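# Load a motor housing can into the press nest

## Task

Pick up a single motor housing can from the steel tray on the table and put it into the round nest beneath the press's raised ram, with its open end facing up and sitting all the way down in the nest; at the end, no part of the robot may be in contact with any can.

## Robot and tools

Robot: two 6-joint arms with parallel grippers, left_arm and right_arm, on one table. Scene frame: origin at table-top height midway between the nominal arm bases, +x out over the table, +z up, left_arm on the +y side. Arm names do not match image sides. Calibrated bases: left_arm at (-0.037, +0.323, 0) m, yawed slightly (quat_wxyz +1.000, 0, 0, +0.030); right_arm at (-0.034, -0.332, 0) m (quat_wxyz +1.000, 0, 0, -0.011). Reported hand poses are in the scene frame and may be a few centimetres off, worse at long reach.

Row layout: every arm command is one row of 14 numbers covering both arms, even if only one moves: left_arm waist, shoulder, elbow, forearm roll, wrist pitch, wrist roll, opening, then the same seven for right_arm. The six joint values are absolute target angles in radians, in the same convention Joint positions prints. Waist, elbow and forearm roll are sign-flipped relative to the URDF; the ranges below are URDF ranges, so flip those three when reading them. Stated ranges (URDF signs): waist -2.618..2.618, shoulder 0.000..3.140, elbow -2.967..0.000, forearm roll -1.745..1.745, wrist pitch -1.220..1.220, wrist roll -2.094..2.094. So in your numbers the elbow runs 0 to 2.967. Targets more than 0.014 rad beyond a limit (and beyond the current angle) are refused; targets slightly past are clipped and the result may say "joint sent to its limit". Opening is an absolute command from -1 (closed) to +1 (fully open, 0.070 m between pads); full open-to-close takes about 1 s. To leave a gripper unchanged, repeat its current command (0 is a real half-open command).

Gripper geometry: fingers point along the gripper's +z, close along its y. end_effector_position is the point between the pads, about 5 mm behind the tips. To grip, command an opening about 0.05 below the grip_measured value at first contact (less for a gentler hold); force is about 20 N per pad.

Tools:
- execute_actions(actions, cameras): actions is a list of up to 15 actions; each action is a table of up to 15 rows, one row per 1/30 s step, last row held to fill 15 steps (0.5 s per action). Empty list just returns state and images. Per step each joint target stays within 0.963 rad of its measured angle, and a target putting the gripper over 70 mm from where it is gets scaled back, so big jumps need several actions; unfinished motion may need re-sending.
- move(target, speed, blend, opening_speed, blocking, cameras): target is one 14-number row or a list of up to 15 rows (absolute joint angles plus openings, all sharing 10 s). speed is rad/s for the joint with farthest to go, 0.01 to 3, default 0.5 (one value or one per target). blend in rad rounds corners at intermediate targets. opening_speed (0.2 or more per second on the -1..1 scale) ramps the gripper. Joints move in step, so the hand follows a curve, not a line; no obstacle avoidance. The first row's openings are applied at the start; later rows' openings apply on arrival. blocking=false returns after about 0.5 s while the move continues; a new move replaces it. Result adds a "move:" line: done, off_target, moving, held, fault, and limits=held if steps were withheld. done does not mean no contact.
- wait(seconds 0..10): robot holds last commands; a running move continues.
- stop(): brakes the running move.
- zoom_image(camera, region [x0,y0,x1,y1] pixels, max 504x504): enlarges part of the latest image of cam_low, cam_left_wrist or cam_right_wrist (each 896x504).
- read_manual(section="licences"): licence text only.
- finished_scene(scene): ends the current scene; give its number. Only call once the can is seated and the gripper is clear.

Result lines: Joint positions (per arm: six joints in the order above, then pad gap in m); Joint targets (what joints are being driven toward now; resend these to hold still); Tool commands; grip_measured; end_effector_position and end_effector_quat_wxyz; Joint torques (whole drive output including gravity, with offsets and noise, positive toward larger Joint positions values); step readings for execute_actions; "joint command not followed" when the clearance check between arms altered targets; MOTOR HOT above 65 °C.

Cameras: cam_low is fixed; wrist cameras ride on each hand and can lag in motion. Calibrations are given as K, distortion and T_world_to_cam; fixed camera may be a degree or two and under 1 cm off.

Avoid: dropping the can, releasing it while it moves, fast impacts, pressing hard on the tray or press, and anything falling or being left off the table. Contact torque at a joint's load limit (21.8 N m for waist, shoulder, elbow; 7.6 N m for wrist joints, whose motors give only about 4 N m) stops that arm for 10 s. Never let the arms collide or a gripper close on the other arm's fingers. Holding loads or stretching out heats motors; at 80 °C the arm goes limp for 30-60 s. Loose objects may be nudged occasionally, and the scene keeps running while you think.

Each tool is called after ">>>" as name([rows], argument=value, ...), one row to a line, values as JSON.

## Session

>>> execute_actions(actions=[])

Scene clock: 0.00 s.
left_arm: end_effector_position=(+0.2499, +0.1451, +0.3047) grip_measured=+1.00 end_effector_quat_wxyz=(+0.282, -0.174, +0.930, -0.162) | right_arm: end_effector_position=(+0.4885, -0.4318, +0.3393) grip_measured=+1.00 end_effector_quat_wxyz=(+0.522, -0.103, +0.802, -0.272)
Joint positions: left_arm=[0.757 1.315 1.438 -0.239 1.162 -1.093 0.07] | right_arm=[0.062 1.699 1.561 0.769 0.371 0.21 0.07]
Joint torques (N m): no reading
Motor temperatures (°C): left_arm=[26 30 28 29 32 33] | right_arm=[33 30 28 33 31 29]
Joint targets: left_arm=[0.757 1.315 1.438 -0.239 1.162 -1.093] | right_arm=[0.062 1.699 1.561 0.769 0.371 0.210]
Tool commands: left_gripper/opening=+1.0 right_gripper/opening=+1.0
camera_calibration:
cam_left_wrist: T_world_to_cam=[[0.228135, -0.884298, 0.407397, -0.054364], [-0.972952, -0.222666, 0.0615171, 0.255993], [0.0363138, -0.410412, -0.911177, 0.448256], [0, 0, 0, 1]] pos_world=[0.245194, 0.192896, 0.41484]
cam_right_wrist: T_world_to_cam=[[-0.0969712, -0.832013, 0.546215, -0.496226], [-0.858465, -0.207777, -0.468899, 0.49157], [0.503621, -0.514377, -0.694105, -0.107483], [0, 0, 0, 1]] pos_world=[0.428006, -0.366016, 0.426938]

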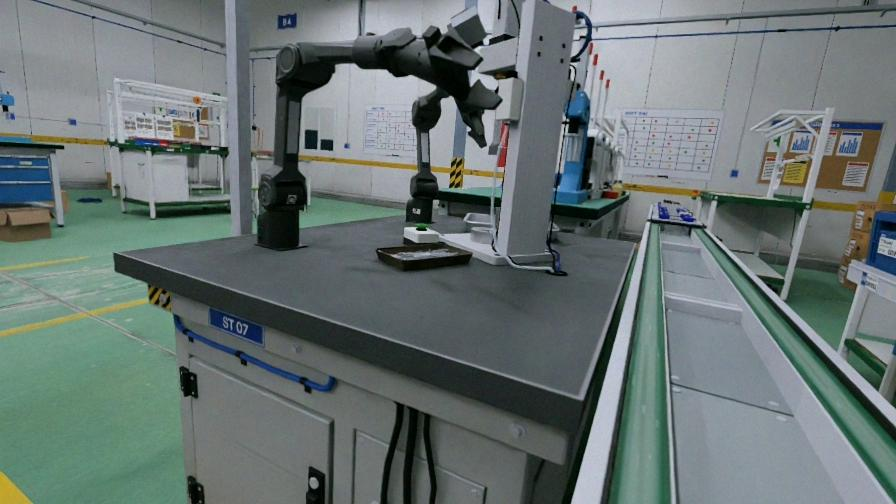

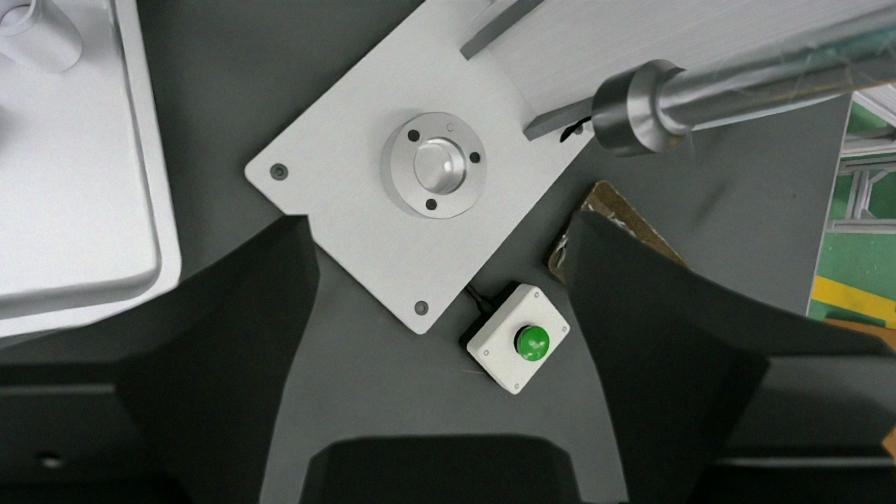

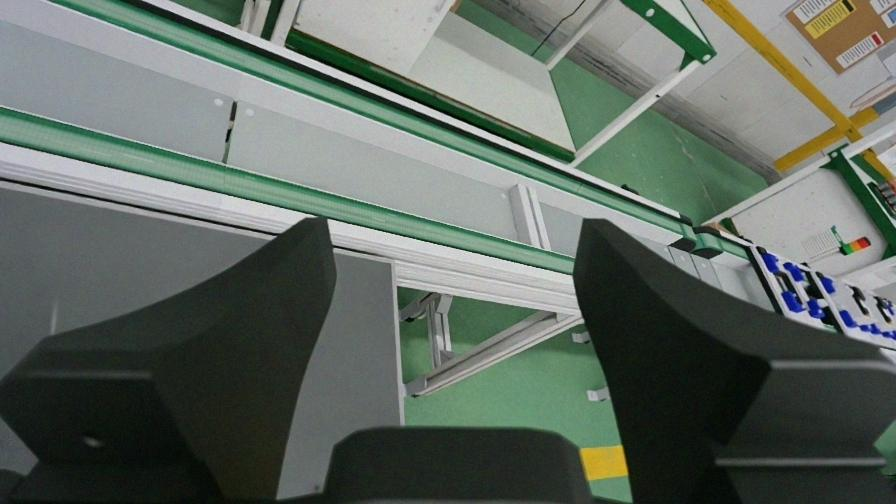

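>>> move(target=[0.695,1.508,1.463,0,1.003,0,1,0.062,1.699,1.561,0.769,0.371,0.21,1], speed=0.9, cameras=["cam_left_wrist"])

>>> zoom_image(camera="cam_left_wrist", region=[340, 40, 560, 260])

>>> move(target=[-0.136,1.3,1.3,0,1.05,0,1,0.062,1.699,1.561,0.769,0.371,0.21,1], speed=0.9, cameras=["cam_left_wrist"])

Scene clock: 7.57 s.
left_arm: end_effector_position=(+0.2828, +0.0868, +0.2577) grip_measured=+1.00 end_effector_quat_wxyz=(+0.285, +0.298, +0.906, -0.094) | right_arm: end_effector_position=(+0.4885, -0.4318, +0.3393) grip_measured=+1.00 end_effector_quat_wxyz=(+0.522, -0.103, +0.802, -0.272)
Joint positions: left_arm=[0.695 1.508 1.463 0 1.004 0 0.07] | right_arm=[0.062 1.699 1.561 0.769 0.371 0.21 0.07]
Joint torques (N m): left_arm=[-0.95 -5.25 3.91 0.29 -0.3 0.05] | right_arm=[-0.09 -4.64 4.97 0.09 -0.8 0.12]
Joint targets: left_arm=[0.695 1.508 1.463 0.000 1.003 0.000] | right_arm=[0.062 1.699 1.561 0.769 0.371 0.210]
move: done
camera_calibration:
cam_left_wrist: T_world_to_cam=[[-0.597038, -0.802161, 0.00910127, 0.234622], [-0.802212, 0.597018, -0.0050226, 0.175671], [-0.00140469, -0.0102998, -0.999946, 0.379071], [0, 0, 0, 1]] pos_world=[0.281536, 0.0872299, 0.377798]
Images, in order (width x height): cam_left_wrist 896x504.

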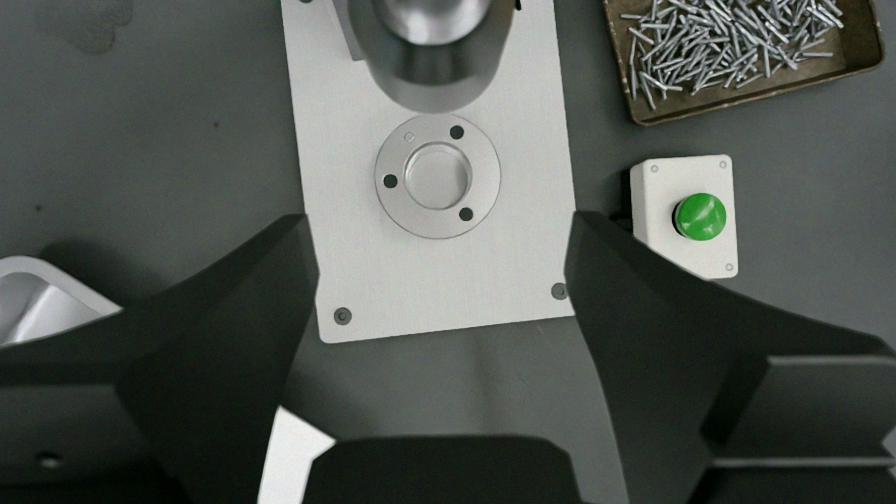

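Scaled by 2.291 from the camera's 896x504 image, which has a finer 1280x720 frame.

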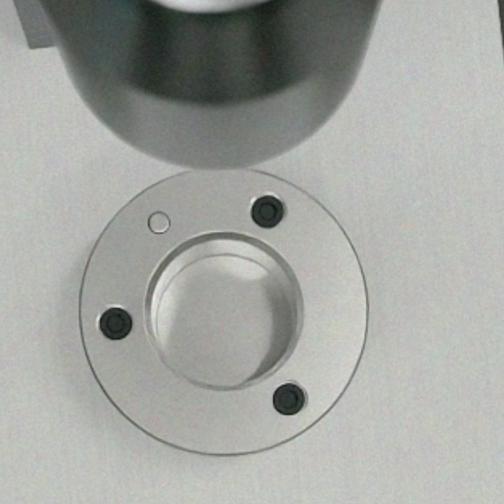

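Scene clock: 9.00 s.
left_arm: end_effector_position=(+0.2929, +0.3881, +0.2674) grip_measured=+1.00 end_effector_quat_wxyz=(+0.298, -0.093, +0.949, +0.029) | right_arm: end_effector_position=(+0.4885, -0.4318, +0.3393) grip_measured=+1.00 end_effector_quat_wxyz=(+0.522, -0.103, +0.802, -0.272)
Joint positions: left_arm=[-0.136 1.299 1.3 0 1.049 0 0.07] | right_arm=[0.062 1.699 1.561 0.769 0.371 0.21 0.07]
Joint torques (N m): left_arm=[0.05 -4.17 3.3 0.38 -0.32 0.09] | right_arm=[-0.09 -4.67 5.4 0.12 -0.82 0.13]
Joint targets: left_arm=[-0.136 1.300 1.300 0.000 1.050 0.000] | right_arm=[0.062 1.699 1.561 0.769 0.371 0.210]
move: done
camera_calibration:
cam_left_wrist: T_world_to_cam=[[0.190488, -0.981647, 0.00918137, 0.321241], [-0.981665, -0.190541, -0.00528845, 0.36215], [0.00694082, -0.00800565, -0.999944, 0.388553], [0, 0, 0, 1]] pos_world=[0.29162, 0.38746, 0.387497]
Images, in order (width x height): cam_left_wrist 896x504.

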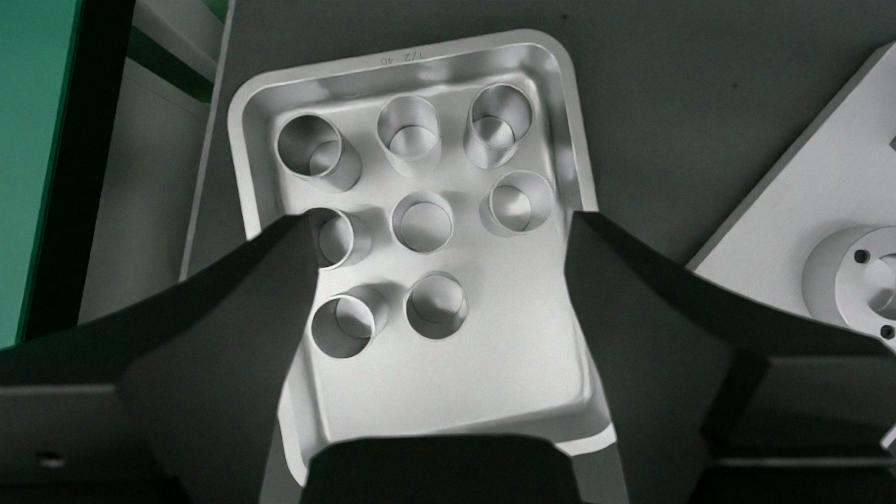

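>>> move(target=[0.1936,1.196,0.3694,1.4923,-0.4732,1.118,0.52,0.062,1.699,1.561,0.769,0.371,0.21,1], speed=1.0, cameras=["cam_left_wrist","cam_low"])

Scene clock: 30.80 s.
left_arm: end_effector_position=(+0.2578, +0.3845, +0.1197) grip_measured=+0.52 end_effector_quat_wxyz=(+0.450, -0.199, +0.864, +0.104) | right_arm: end_effector_position=(+0.4885, -0.4318, +0.3393) grip_measured=+1.00 end_effector_quat_wxyz=(+0.522, -0.103, +0.802, -0.272)
Joint positions: left_arm=[0.193 1.197 0.369 1.492 -0.473 1.118 0.053] | right_arm=[0.062 1.699 1.561 0.769 0.371 0.21 0.07]
Joint torques (N m): left_arm=[-0.04 -3.65 3.35 -0.5 -0.1 -0.01] | right_arm=[-0.12 -4.68 4.92 0.2 -0.94 0.17]
Joint targets: left_arm=[0.194 1.196 0.369 1.492 -0.473 1.118] | right_arm=[0.062 1.699 1.561 0.769 0.371 0.210]
move: done
camera_calibration:
cam_left_wrist: T_world_to_cam=[[0.43162, -0.902036, 0.00598427, 0.233404], [-0.844758, -0.406522, -0.348029, 0.415077], [0.316367, 0.145161, -0.937465, 0.0949753], [0, 0, 0, 1]] pos_world=[0.219851, 0.36549, 0.232098]
Images, in order (width x height): cam_low 896x504, cam_left_wrist 896x504.

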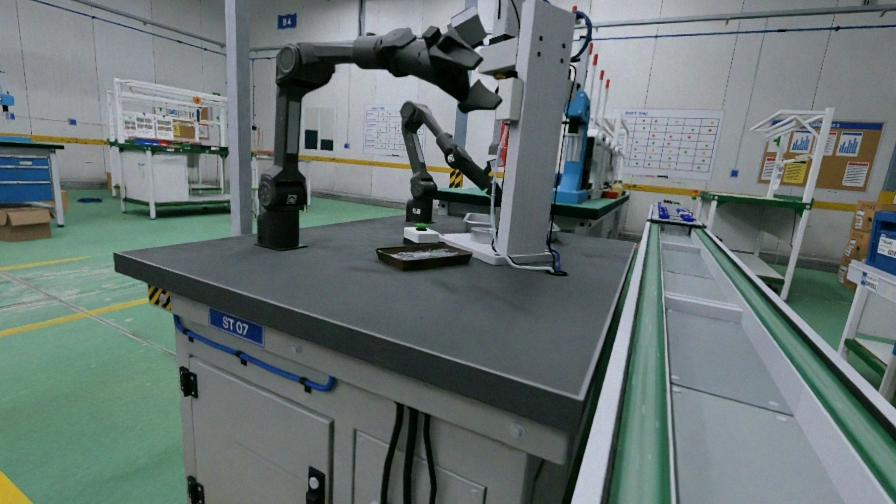

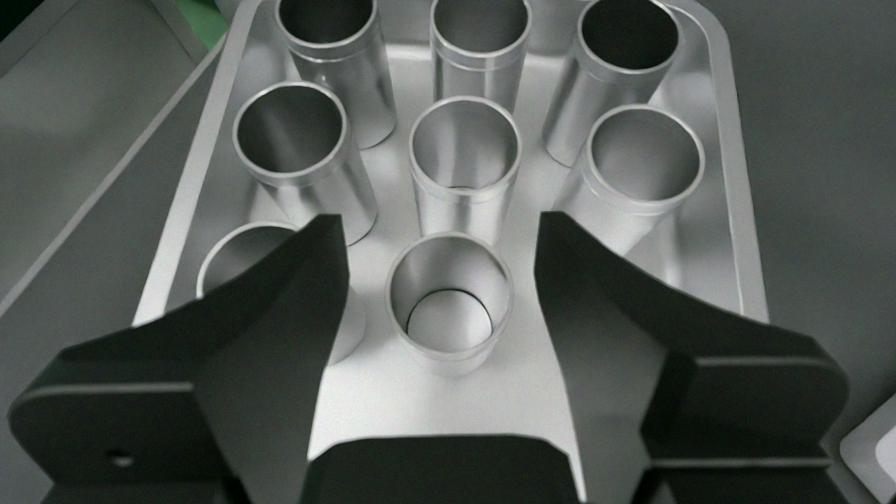

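>>> move([
  [0.2011,1.2718,0.3165,1.2523,-0.4985,0.847,0.52,0.062,1.699,1.561,0.769,0.371,0.21,1],
  [0.2011,1.4172,0.2501,0.9404,-0.5966,0.483,0.52,0.062,1.699,1.561,0.769,0.371,0.21,1],
  [0.2011,1.5558,0.2112,0.766,-0.7138,0.264,0.52,0.062,1.699,1.561,0.769,0.371,0.21,1],
], speed=0.35, blend=0.04, cameras=["cam_left_wrist"])

Scene clock: 38.03 s.
left_arm: end_effector_position=(+0.2583, +0.3821, +0.0467) grip_measured=+0.52 end_effector_quat_wxyz=(+0.450, -0.196, +0.865, +0.102) | right_arm: end_effector_position=(+0.4885, -0.4318, +0.3393) grip_measured=+1.00 end_effector_quat_wxyz=(+0.522, -0.103, +0.802, -0.272)
Joint positions: left_arm=[0.201 1.557 0.211 0.765 -0.714 0.264 0.053] | right_arm=[0.062 1.699 1.561 0.769 0.371 0.21 0.07]
Joint torques (N m): left_arm=[0.09 -3.83 1.38 0.23 -0.41 0.16] | right_arm=[-0.23 -4.72 4.45 0.31 -1.07 0.2]
Joint targets: left_arm=[0.201 1.556 0.211 0.766 -0.714 0.264] | right_arm=[0.062 1.699 1.561 0.769 0.371 0.210]
move: done
camera_calibration:
cam_left_wrist: T_world_to_cam=[[0.423746, -0.905758, 0.00639729, 0.234838], [-0.848101, -0.399232, -0.348337, 0.387173], [0.318063, 0.142181, -0.937348, 0.027347], [0, 0, 0, 1]] pos_world=[0.220152, 0.36339, 0.158998]
Images, in order (width x height): cam_left_wrist 896x504.

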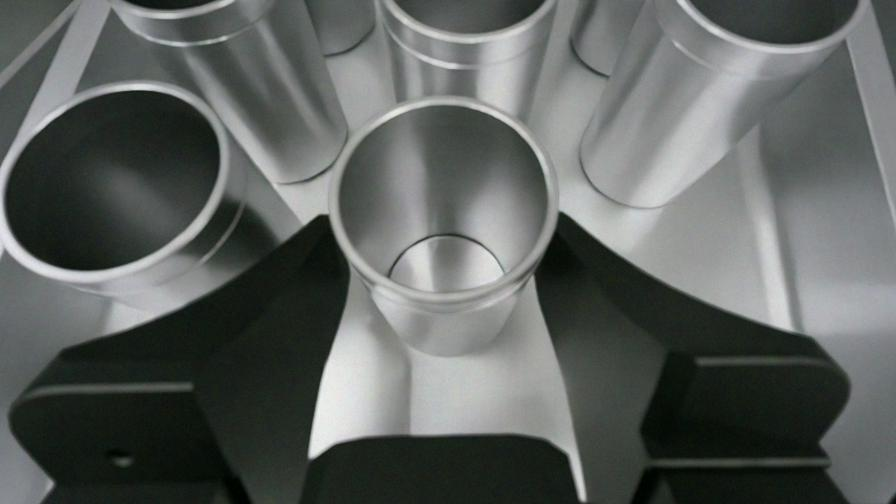

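>>> move(target=[0.2011,1.556,0.2112,0.766,-0.7138,0.264,0.17,0.062,1.699,1.561,0.769,0.371,0.21,1], opening_speed=0.4, cameras=["cam_left_wrist"])

Scene clock: 41.13 s.
left_arm: end_effector_position=(+0.2583, +0.3822, +0.0469) grip_measured=+0.29 end_effector_quat_wxyz=(+0.450, -0.196, +0.865, +0.102) | right_arm: end_effector_position=(+0.4885, -0.4318, +0.3393) grip_measured=+1.00 end_effector_quat_wxyz=(+0.522, -0.103, +0.802, -0.272)
Joint positions: left_arm=[0.201 1.556 0.211 0.766 -0.714 0.264 0.045] | right_arm=[0.062 1.699 1.561 0.769 0.371 0.21 0.07]
Joint torques (N m): left_arm=[-0.35 -4.12 1.55 0.11 -0.48 0.12] | right_arm=[-0.25 -4.77 4.17 0.38 -1.12 0.22]
Joint targets: left_arm=[0.201 1.556 0.211 0.766 -0.714 0.264] | right_arm=[0.062 1.699 1.561 0.769 0.371 0.210]
move: done
camera_calibration:
cam_left_wrist: T_world_to_cam=[[0.42456, -0.905372, 0.00715081, 0.234528], [-0.847422, -0.400141, -0.348945, 0.387477], [0.318786, 0.142088, -0.937116, 0.0273891], [0, 0, 0, 1]] pos_world=[0.220054, 0.363489, 0.159198]
Images, in order (width x height): cam_left_wrist 896x504.

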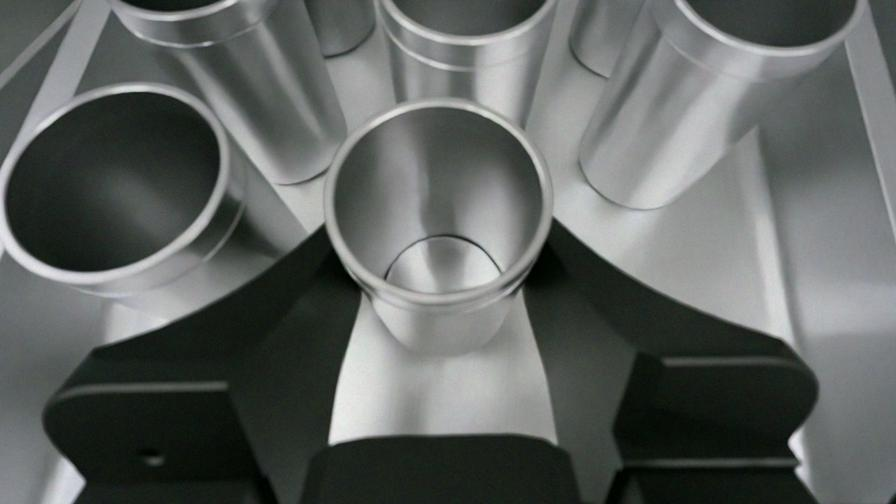

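>>> move([
  [0.2011,1.4172,0.2501,0.9404,-0.5966,0.483,0.17,0.062,1.699,1.561,0.769,0.371,0.21,1],
  [0.2011,1.2718,0.3165,1.2523,-0.4985,0.847,0.17,0.062,1.699,1.561,0.769,0.371,0.21,1],
  [0.2011,1.196,0.3694,1.4923,-0.4732,1.118,0.17,0.062,1.699,1.561,0.769,0.371,0.21,1],
  [0.45,0.9266,0.4088,0,0.1803,0,0.17,0.062,1.699,1.561,0.769,0.371,0.21,1],
  [0.6976,1.4487,0.555,0,-0.1956,0,0.17,0.062,1.699,1.561,0.769,0.371,0.21,1],
], speed=[0.35,0.5,0.5,1.0,0.7], blend=0.06, cameras=["cam_left_wrist","cam_low"])

>>> zoom_image(camera="cam_low", region=[400, 100, 600, 280])

Scene clock: 55.67 s.
left_arm: end_effector_position=(+0.2642, +0.0990, +0.1141) grip_measured=+0.29 end_effector_quat_wxyz=(+0.438, +0.279, +0.842, -0.145) | right_arm: end_effector_position=(+0.4885, -0.4318, +0.3393) grip_measured=+1.00 end_effector_quat_wxyz=(+0.522, -0.103, +0.802, -0.272)
Joint positions: left_arm=[0.698 1.451 0.555 -0.001 -0.196 0 0.045] | right_arm=[0.062 1.699 1.561 0.769 0.371 0.21 0.07]
Joint torques (N m): left_arm=[-0.94 -5.72 3.25 0.38 -0.61 -0.03] | right_arm=[-0.36 -4.74 4.08 0.34 -1.08 0.21]
Joint targets: left_arm=[0.698 1.449 0.555 0.000 -0.196 0.000] | right_arm=[0.062 1.699 1.561 0.769 0.371 0.210]
move: done
camera_calibration:
cam_left_wrist: T_world_to_cam=[[-0.602424, -0.798147, 0.00679638, 0.235802], [-0.750056, 0.563173, -0.346774, 0.181259], [0.272949, -0.214002, -0.937924, 0.176182], [0, 0, 0, 1]] pos_world=[0.229918, 0.123828, 0.226498]
Images, in order (width x height): cam_low 896x504, cam_left_wrist 896x504.

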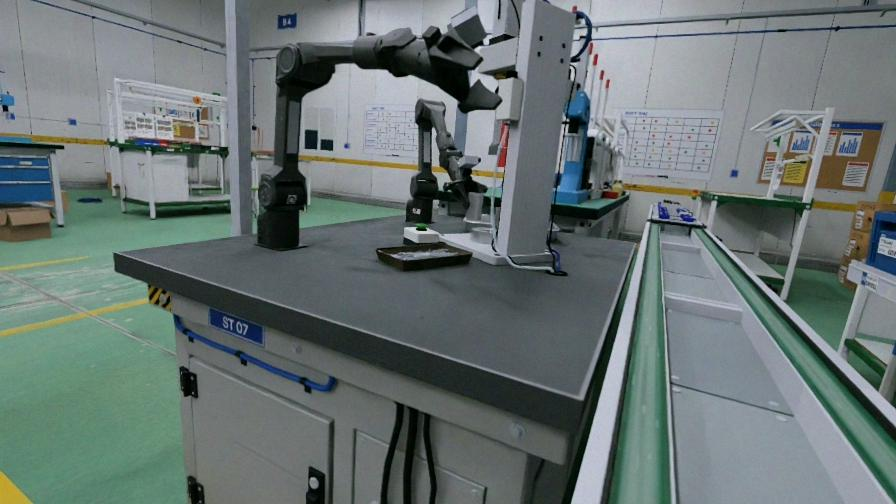

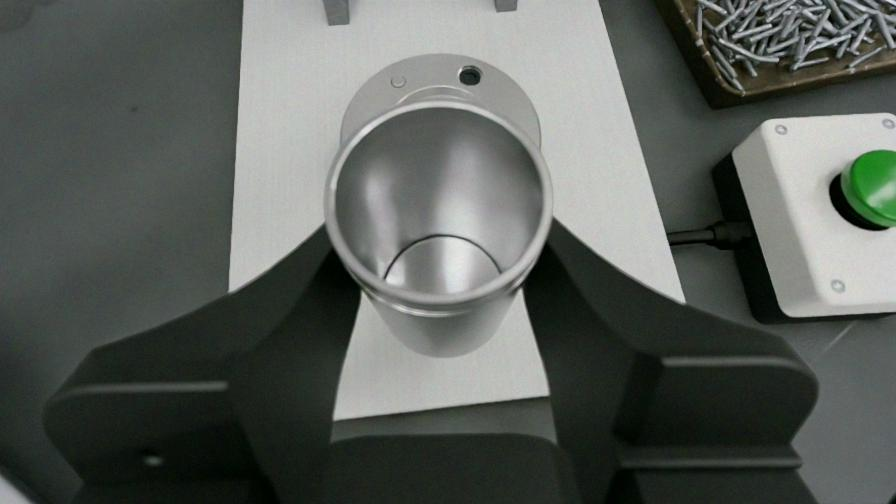

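Scaled by 2.520 from the camera's 896x504 image, which has a finer 1280x720 frame.

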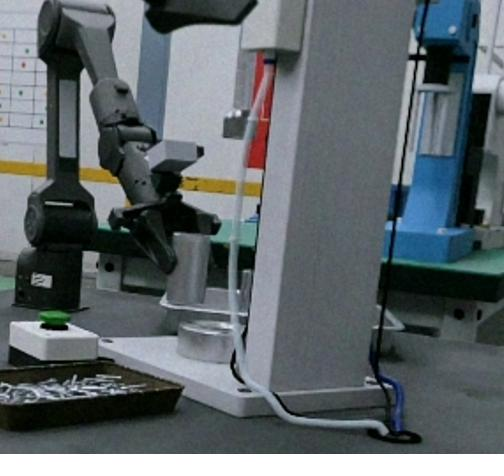

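>>> move(target=[0.6976,1.7184,0.8317,0,-0.1886,0,0.17,0.062,1.699,1.561,0.769,0.371,0.21,1], speed=0.35, cameras=["cam_left_wrist","cam_low"])

>>> zoom_image(camera="cam_low", region=[440, 190, 500, 250])

>>> zoom_image(camera="cam_left_wrist", region=[320, 260, 560, 430])

Scene clock: 62.57 s.
left_arm: end_effector_position=(+0.3261, +0.0529, +0.1044) grip_measured=+0.29 end_effector_quat_wxyz=(+0.438, +0.279, +0.842, -0.145) | right_arm: end_effector_position=(+0.4885, -0.4318, +0.3393) grip_measured=+1.00 end_effector_quat_wxyz=(+0.522, -0.103, +0.802, -0.272)
Joint positions: left_arm=[0.698 1.721 0.833 -0.001 -0.189 0 0.045] | right_arm=[0.062 1.699 1.561 0.769 0.371 0.21 0.07]
Joint torques (N m): left_arm=[-0.97 -7.66 2.79 0.03 -0.62 0.03] | right_arm=[-0.41 -4.83 4.24 0.32 -1.03 0.19]
Joint targets: left_arm=[0.698 1.718 0.832 0.000 -0.189 0.000] | right_arm=[0.062 1.699 1.561 0.769 0.371 0.210]
move: done
camera_calibration:
cam_left_wrist: T_world_to_cam=[[-0.602385, -0.798177, 0.00681353, 0.23651], [-0.749803, 0.562908, -0.34775, 0.250334], [0.273731, -0.214588, -0.937562, 0.140104], [0, 0, 0, 1]] pos_world=[0.291821, 0.0779263, 0.216798]
Images, in order (width x height): cam_low 896x504, cam_left_wrist 896x504.

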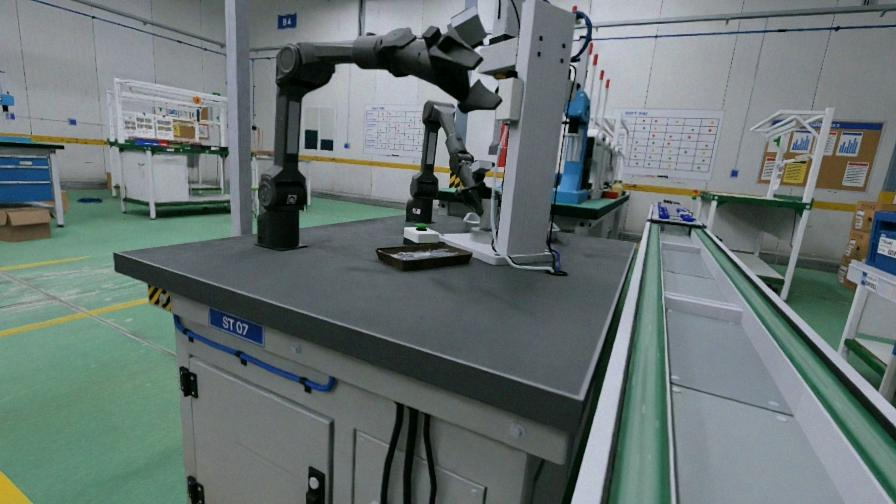

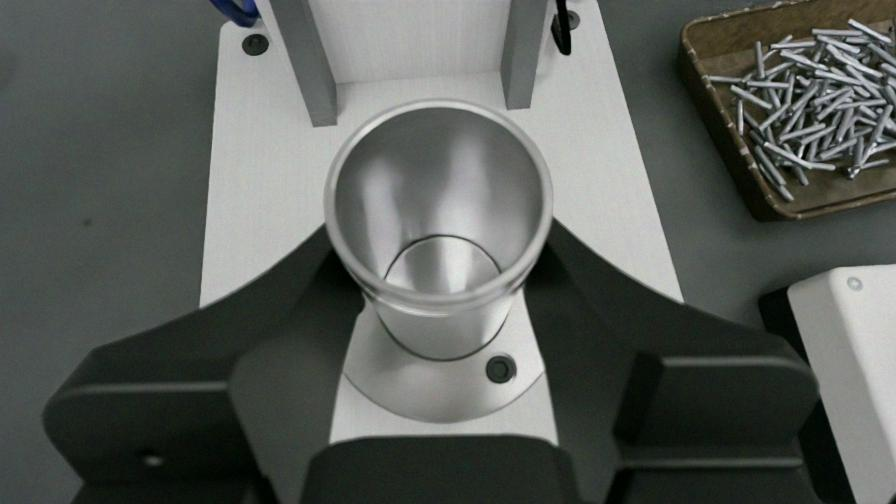

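Scaled by 8.400 from the camera's 896x504 image, which has a finer 1280x720 frame.

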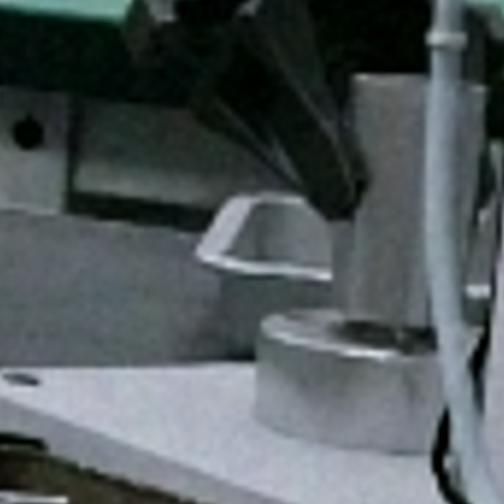

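Scaled by 2.100 from the camera's 896x504 image, which has a finer 1280x720 frame.

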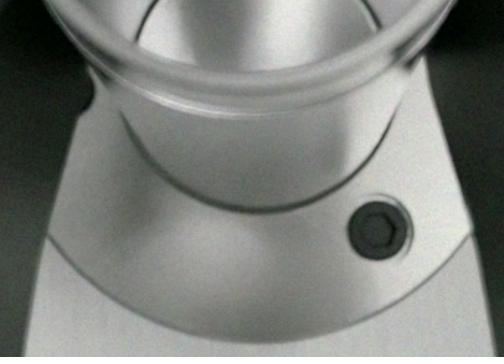

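>>> move(target=[0.6985,1.7447,0.8217,0,-0.2249,0,0.17,0.062,1.699,1.561,0.769,0.371,0.21,1], speed=0.12, cameras=["cam_left_wrist","cam_low"])

>>> zoom_image(camera="cam_left_wrist", region=[320, 260, 560, 430])

Scene clock: 70.67 s.
left_arm: end_effector_position=(+0.3269, +0.0524, +0.0963) grip_measured=+0.29 end_effector_quat_wxyz=(+0.439, +0.279, +0.842, -0.145) | right_arm: end_effector_position=(+0.4885, -0.4318, +0.3393) grip_measured=+1.00 end_effector_quat_wxyz=(+0.522, -0.103, +0.802, -0.272)
Joint positions: left_arm=[0.698 1.744 0.822 -0.001 -0.225 0 0.045] | right_arm=[0.062 1.699 1.561 0.769 0.371 0.21 0.07]
Joint torques (N m): left_arm=[0.06 -6.08 2.98 0.04 -0.61 0.08] | right_arm=[-0.42 -4.89 4.33 0.29 -0.99 0.2]
Joint targets: left_arm=[0.698 1.745 0.822 0.000 -0.225 0.000] | right_arm=[0.062 1.699 1.561 0.769 0.371 0.210]
move: done
camera_calibration:
cam_left_wrist: T_world_to_cam=[[-0.60238, -0.79818, 0.00681423, 0.236607], [-0.749224, 0.562448, -0.349735, 0.248443], [0.275319, -0.215779, -0.936824, 0.131637], [0, 0, 0, 1]] pos_world=[0.292425, 0.0775231, 0.208598]
Images, in order (width x height): cam_low 896x504, cam_left_wrist 896x504.

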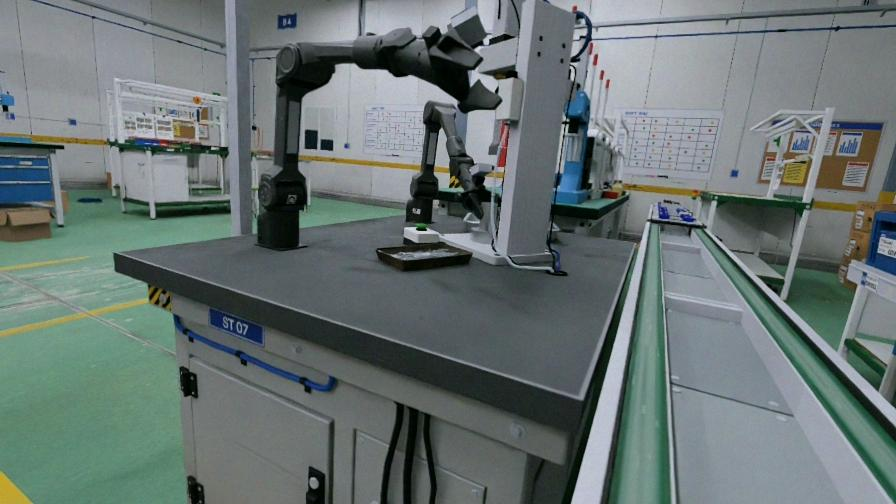

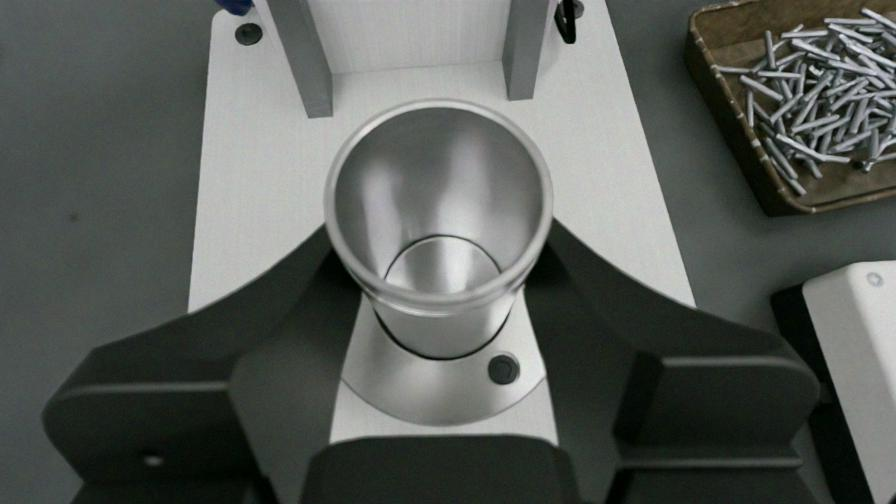

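Scaled by 2.100 from the camera's 896x504 image, which has a finer 1280x720 frame.

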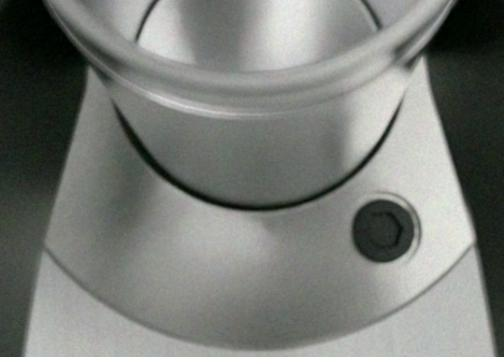

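>>> move([
  [0.6985,1.7626,0.8157,0,-0.2488,0,0.17,0.062,1.699,1.561,0.769,0.371,0.21,1],
  [0.6985,1.7849,0.8048,0,-0.282,0,0.17,0.062,1.699,1.561,0.769,0.371,0.21,1],
], speed=0.1, cameras=["cam_left_wrist","cam_low"])

>>> zoom_image(camera="cam_left_wrist", region=[320, 260, 560, 430])

>>> zoom_image(camera="cam_low", region=[440, 190, 500, 250])

Scene clock: 76.60 s.
left_arm: end_effector_position=(+0.3275, +0.0519, +0.0820) grip_measured=+0.29 end_effector_quat_wxyz=(+0.439, +0.279, +0.842, -0.145) | right_arm: end_effector_position=(+0.4885, -0.4318, +0.3393) grip_measured=+1.00 end_effector_quat_wxyz=(+0.522, -0.103, +0.802, -0.272)
Joint positions: left_arm=[0.698 1.785 0.805 -0.001 -0.283 0 0.045] | right_arm=[0.062 1.699 1.561 0.769 0.371 0.21 0.07]
Joint torques (N m): left_arm=[0.11 -6.02 2.09 0.04 -0.25 -0.09] | right_arm=[-0.43 -4.96 4.5 0.29 -0.96 0.17]
Joint targets: left_arm=[0.698 1.785 0.805 0.000 -0.282 0.000] | right_arm=[0.062 1.699 1.561 0.769 0.371 0.210]
move: done
camera_calibration:
cam_left_wrist: T_world_to_cam=[[-0.602445, -0.798132, 0.00680582, 0.236683], [-0.74928, 0.562591, -0.349387, 0.244109], [0.275028, -0.215586, -0.936954, 0.118064], [0, 0, 0, 1]] pos_world=[0.293024, 0.0770237, 0.194298]
Images, in order (width x height): cam_low 896x504, cam_left_wrist 896x504.

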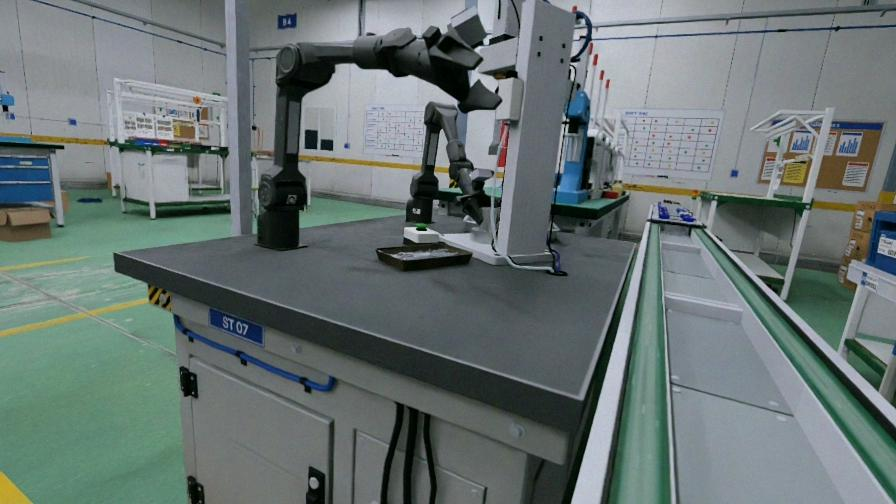

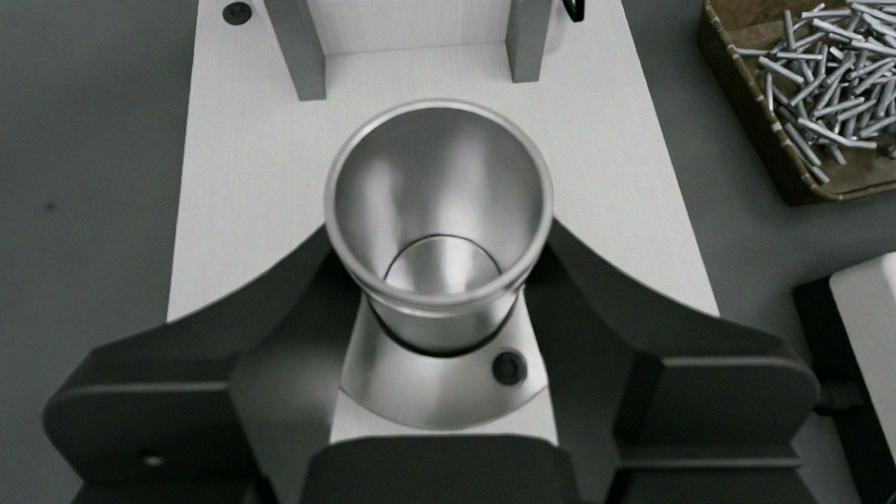

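Scaled by 2.100 from the camera's 896x504 image, which has a finer 1280x720 frame.

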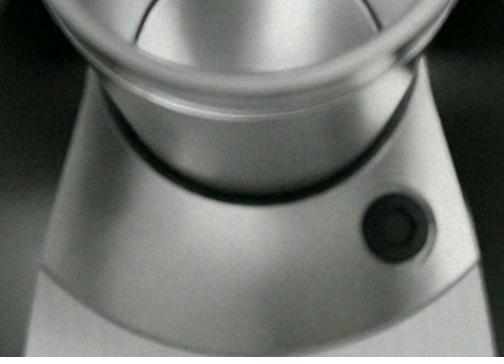

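Scaled by 8.400 from the camera's 896x504 image, which has a finer 1280x720 frame.

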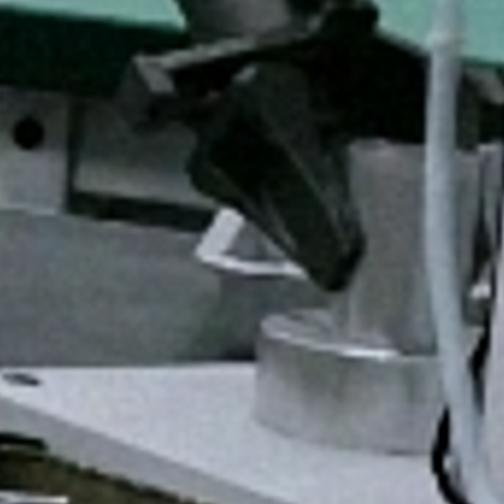

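>>> move([
  [0.6985,1.7992,0.7981,0,-0.303,0,0.17,0.062,1.699,1.561,0.769,0.371,0.21,1],
  [0.6985,1.8108,0.7932,0,-0.3195,0,0.17,0.062,1.699,1.561,0.769,0.371,0.21,1],
], speed=0.08, cameras=["cam_left_wrist","cam_low"])

>>> zoom_image(camera="cam_left_wrist", region=[320, 260, 560, 430])

Scene clock: 78.93 s.
left_arm: end_effector_position=(+0.3279, +0.0516, +0.0750) grip_measured=+0.29 end_effector_quat_wxyz=(+0.441, +0.278, +0.841, -0.146) | right_arm: end_effector_position=(+0.4885, -0.4318, +0.3393) grip_measured=+1.00 end_effector_quat_wxyz=(+0.522, -0.103, +0.802, -0.272)
Joint positions: left_arm=[0.698 1.808 0.794 -0.001 -0.322 0 0.045] | right_arm=[0.062 1.699 1.561 0.769 0.371 0.21 0.07]
Joint torques (N m): left_arm=[0.12 -3.35 1.02 0.09 0.21 -0.05] | right_arm=[-0.5 -4.93 4.59 0.27 -0.94 0.17]
Joint targets: left_arm=[0.699 1.811 0.793 0.000 -0.320 0.000] | right_arm=[0.062 1.699 1.561 0.769 0.371 0.210]
move: done
camera_calibration:
cam_left_wrist: T_world_to_cam=[[-0.60247, -0.798111, 0.00689811, 0.236741], [-0.747887, 0.561497, -0.354098, 0.241997], [0.278737, -0.218493, -0.935183, 0.110074], [0, 0, 0, 1]] pos_world=[0.292934, 0.0771159, 0.186997]
Images, in order (width x height): cam_low 896x504, cam_left_wrist 896x504.

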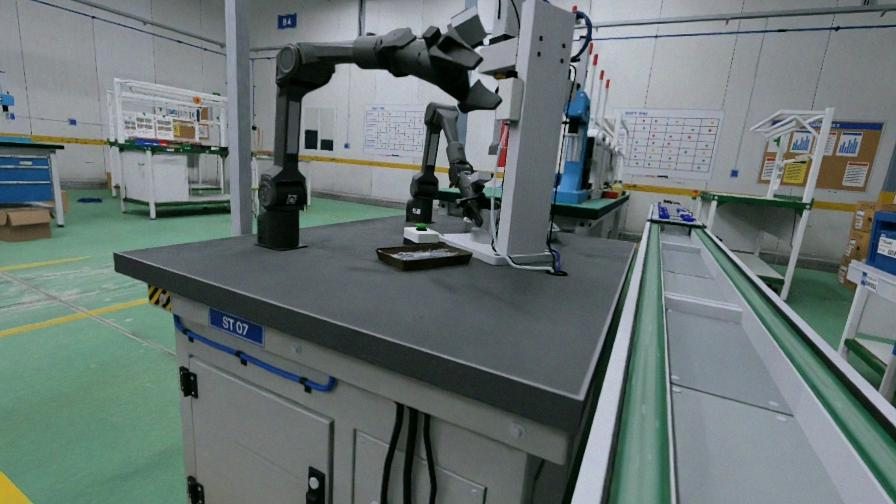

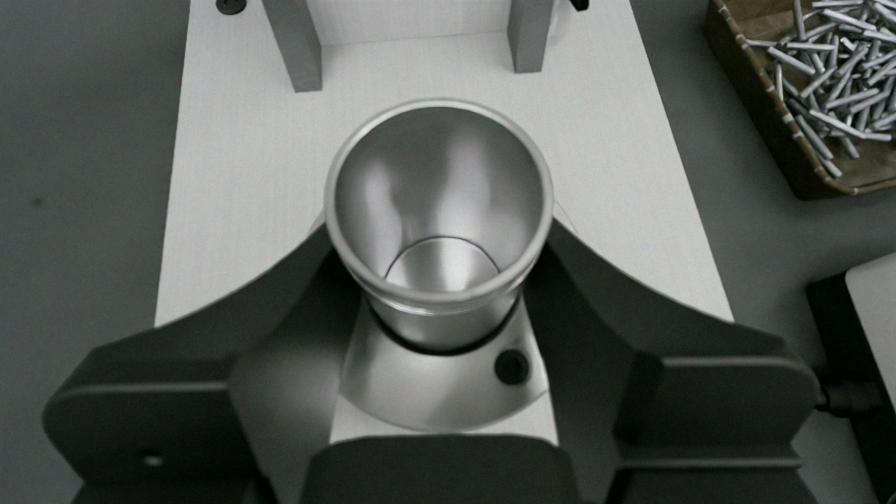

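Scaled by 2.100 from the camera's 896x504 image, which has a finer 1280x720 frame.

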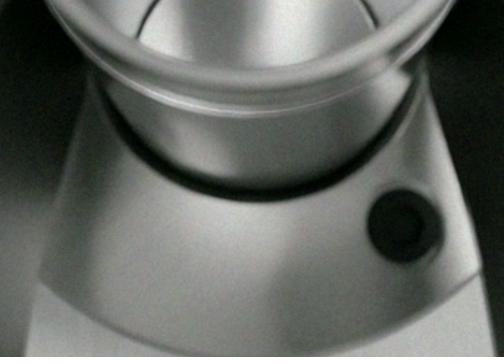

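>>> move(target=[0.6985,1.8181,0.7899,0,-0.3301,0,0.17,0.062,1.699,1.561,0.769,0.371,0.21,1], speed=0.06, cameras=["cam_left_wrist"])

Scene clock: 80.97 s.
left_arm: end_effector_position=(+0.3279, +0.0516, +0.0720) grip_measured=+0.29 end_effector_quat_wxyz=(+0.440, +0.278, +0.841, -0.146) | right_arm: end_effector_position=(+0.4885, -0.4318, +0.3393) grip_measured=+1.00 end_effector_quat_wxyz=(+0.522, -0.103, +0.802, -0.272)
Joint positions: left_arm=[0.698 1.816 0.791 -0.001 -0.332 0 0.045] | right_arm=[0.062 1.699 1.561 0.769 0.371 0.21 0.07]
Joint torques (N m): left_arm=[-1.41 2.54 -2.62 0.48 1.98 0.08] | right_arm=[-0.48 -4.98 4.68 0.25 -0.91 0.17]
Joint targets: left_arm=[0.698 1.818 0.790 0.000 -0.330 0.000] | right_arm=[0.062 1.699 1.561 0.769 0.371 0.210]
move: done
camera_calibration:
cam_left_wrist: T_world_to_cam=[[-0.602492, -0.798096, 0.00682381, 0.23676], [-0.748135, 0.561757, -0.353162, 0.241014], [0.278023, -0.217882, -0.935537, 0.107635], [0, 0, 0, 1]] pos_world=[0.293032, 0.0770176, 0.184197]
Images, in order (width x height): cam_left_wrist 896x504.

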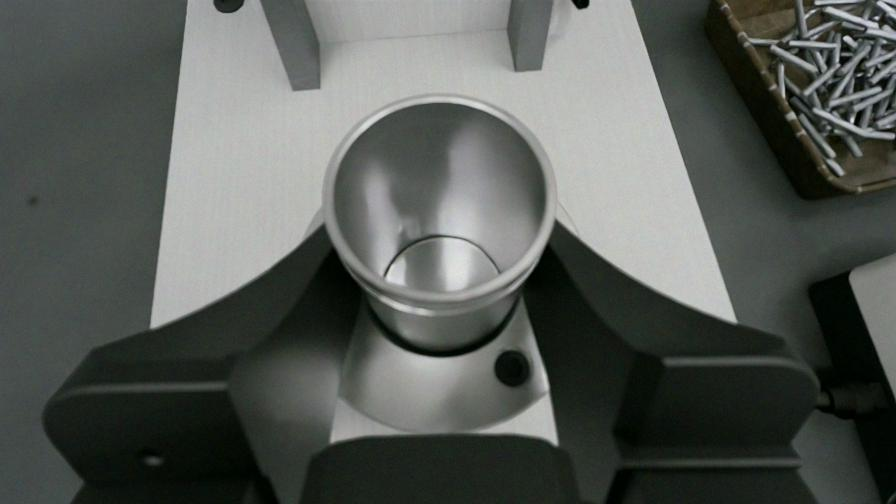

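>>> move([
  [0.6985,1.8108,0.7932,0,-0.3195,0,0.17,0.062,1.699,1.561,0.769,0.371,0.21,1],
  [0.6985,1.8108,0.7932,0,-0.3195,0,0.7,0.062,1.699,1.561,0.769,0.371,0.21,1],
  [0.6985,1.6521,0.6911,0,-0.2629,0,0.7,0.062,1.699,1.561,0.769,0.371,0.21,1],
  [0.6985,1.4822,0.611,0,-0.1731,0,0.7,0.062,1.699,1.561,0.769,0.371,0.21,1],
], speed=[0.05,0.05,0.3,0.3], blend=[0,0,0.05,0], opening_speed=0.5, cameras=["cam_left_wrist","cam_low"])

>>> zoom_image(camera="cam_low", region=[440, 190, 500, 250])

>>> zoom_image(camera="cam_left_wrist", region=[330, 0, 570, 230])

Scene clock: 88.77 s.
left_arm: end_effector_position=(+0.2745, +0.0913, +0.1192) grip_measured=+0.70 end_effector_quat_wxyz=(+0.439, +0.278, +0.842, -0.145) | right_arm: end_effector_position=(+0.4885, -0.4318, +0.3393) grip_measured=+1.00 end_effector_quat_wxyz=(+0.522, -0.103, +0.802, -0.272)
Joint positions: left_arm=[0.698 1.48 0.61 0 -0.172 0 0.059] | right_arm=[0.062 1.699 1.561 0.769 0.371 0.21 0.07]
Joint torques (N m): left_arm=[0.1 -3.85 3.17 0.03 -0.55 -0.01] | right_arm=[-0.56 -4.9 5.01 0.23 -0.86 0.15]
Joint targets: left_arm=[0.698 1.482 0.611 0.000 -0.173 0.000] | right_arm=[0.062 1.699 1.561 0.769 0.371 0.210]
move: done
camera_calibration:
cam_left_wrist: T_world_to_cam=[[-0.601851, -0.798574, 0.00740473, 0.235775], [-0.749936, 0.561959, -0.348996, 0.195478], [0.274538, -0.215597, -0.937095, 0.176207], [0, 0, 0, 1]] pos_world=[0.240122, 0.116423, 0.231598]
Images, in order (width x height): cam_low 896x504, cam_left_wrist 896x504.

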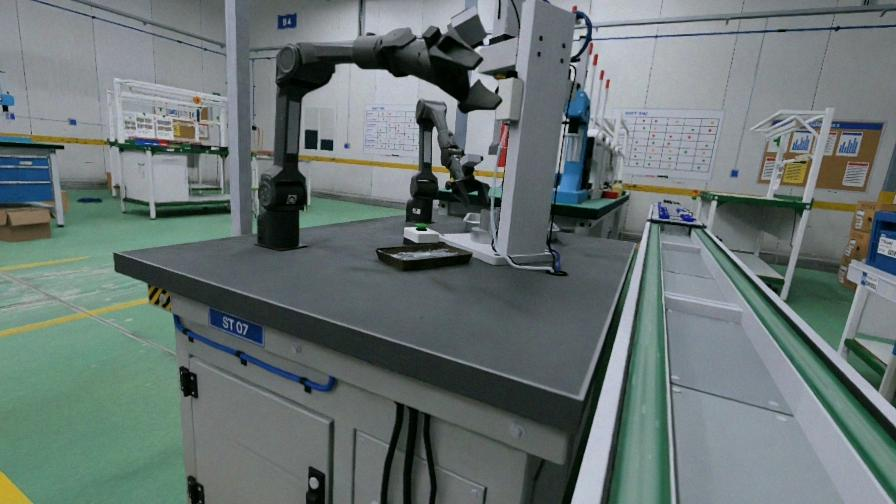

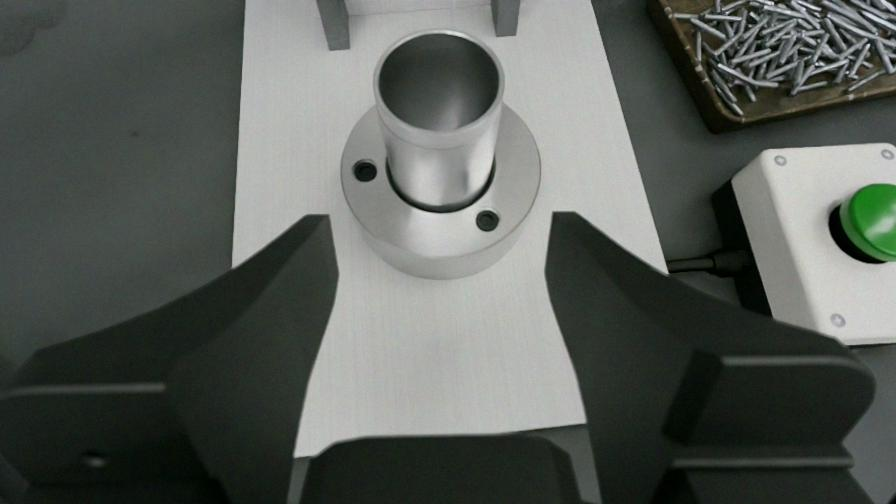

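Scaled by 8.400 from the camera's 896x504 image, which has a finer 1280x720 frame.

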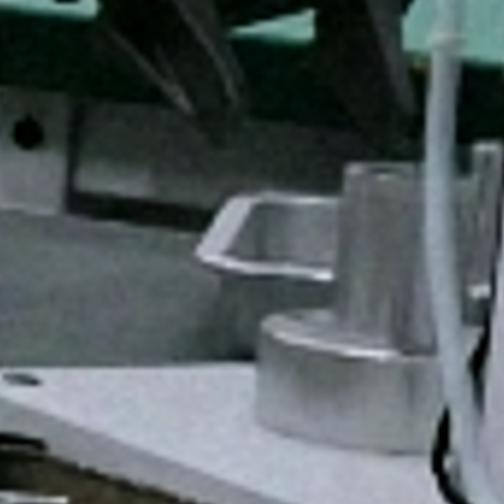

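Scaled by 2.100 from the camera's 896x504 image, which has a finer 1280x720 frame.

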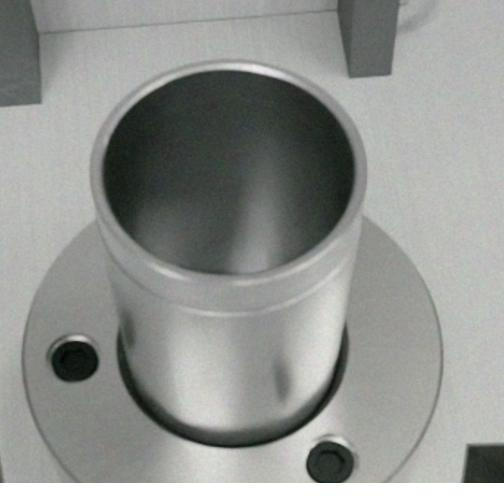

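>>> finished_scene(scene=2)

The scene is finished: the task was done.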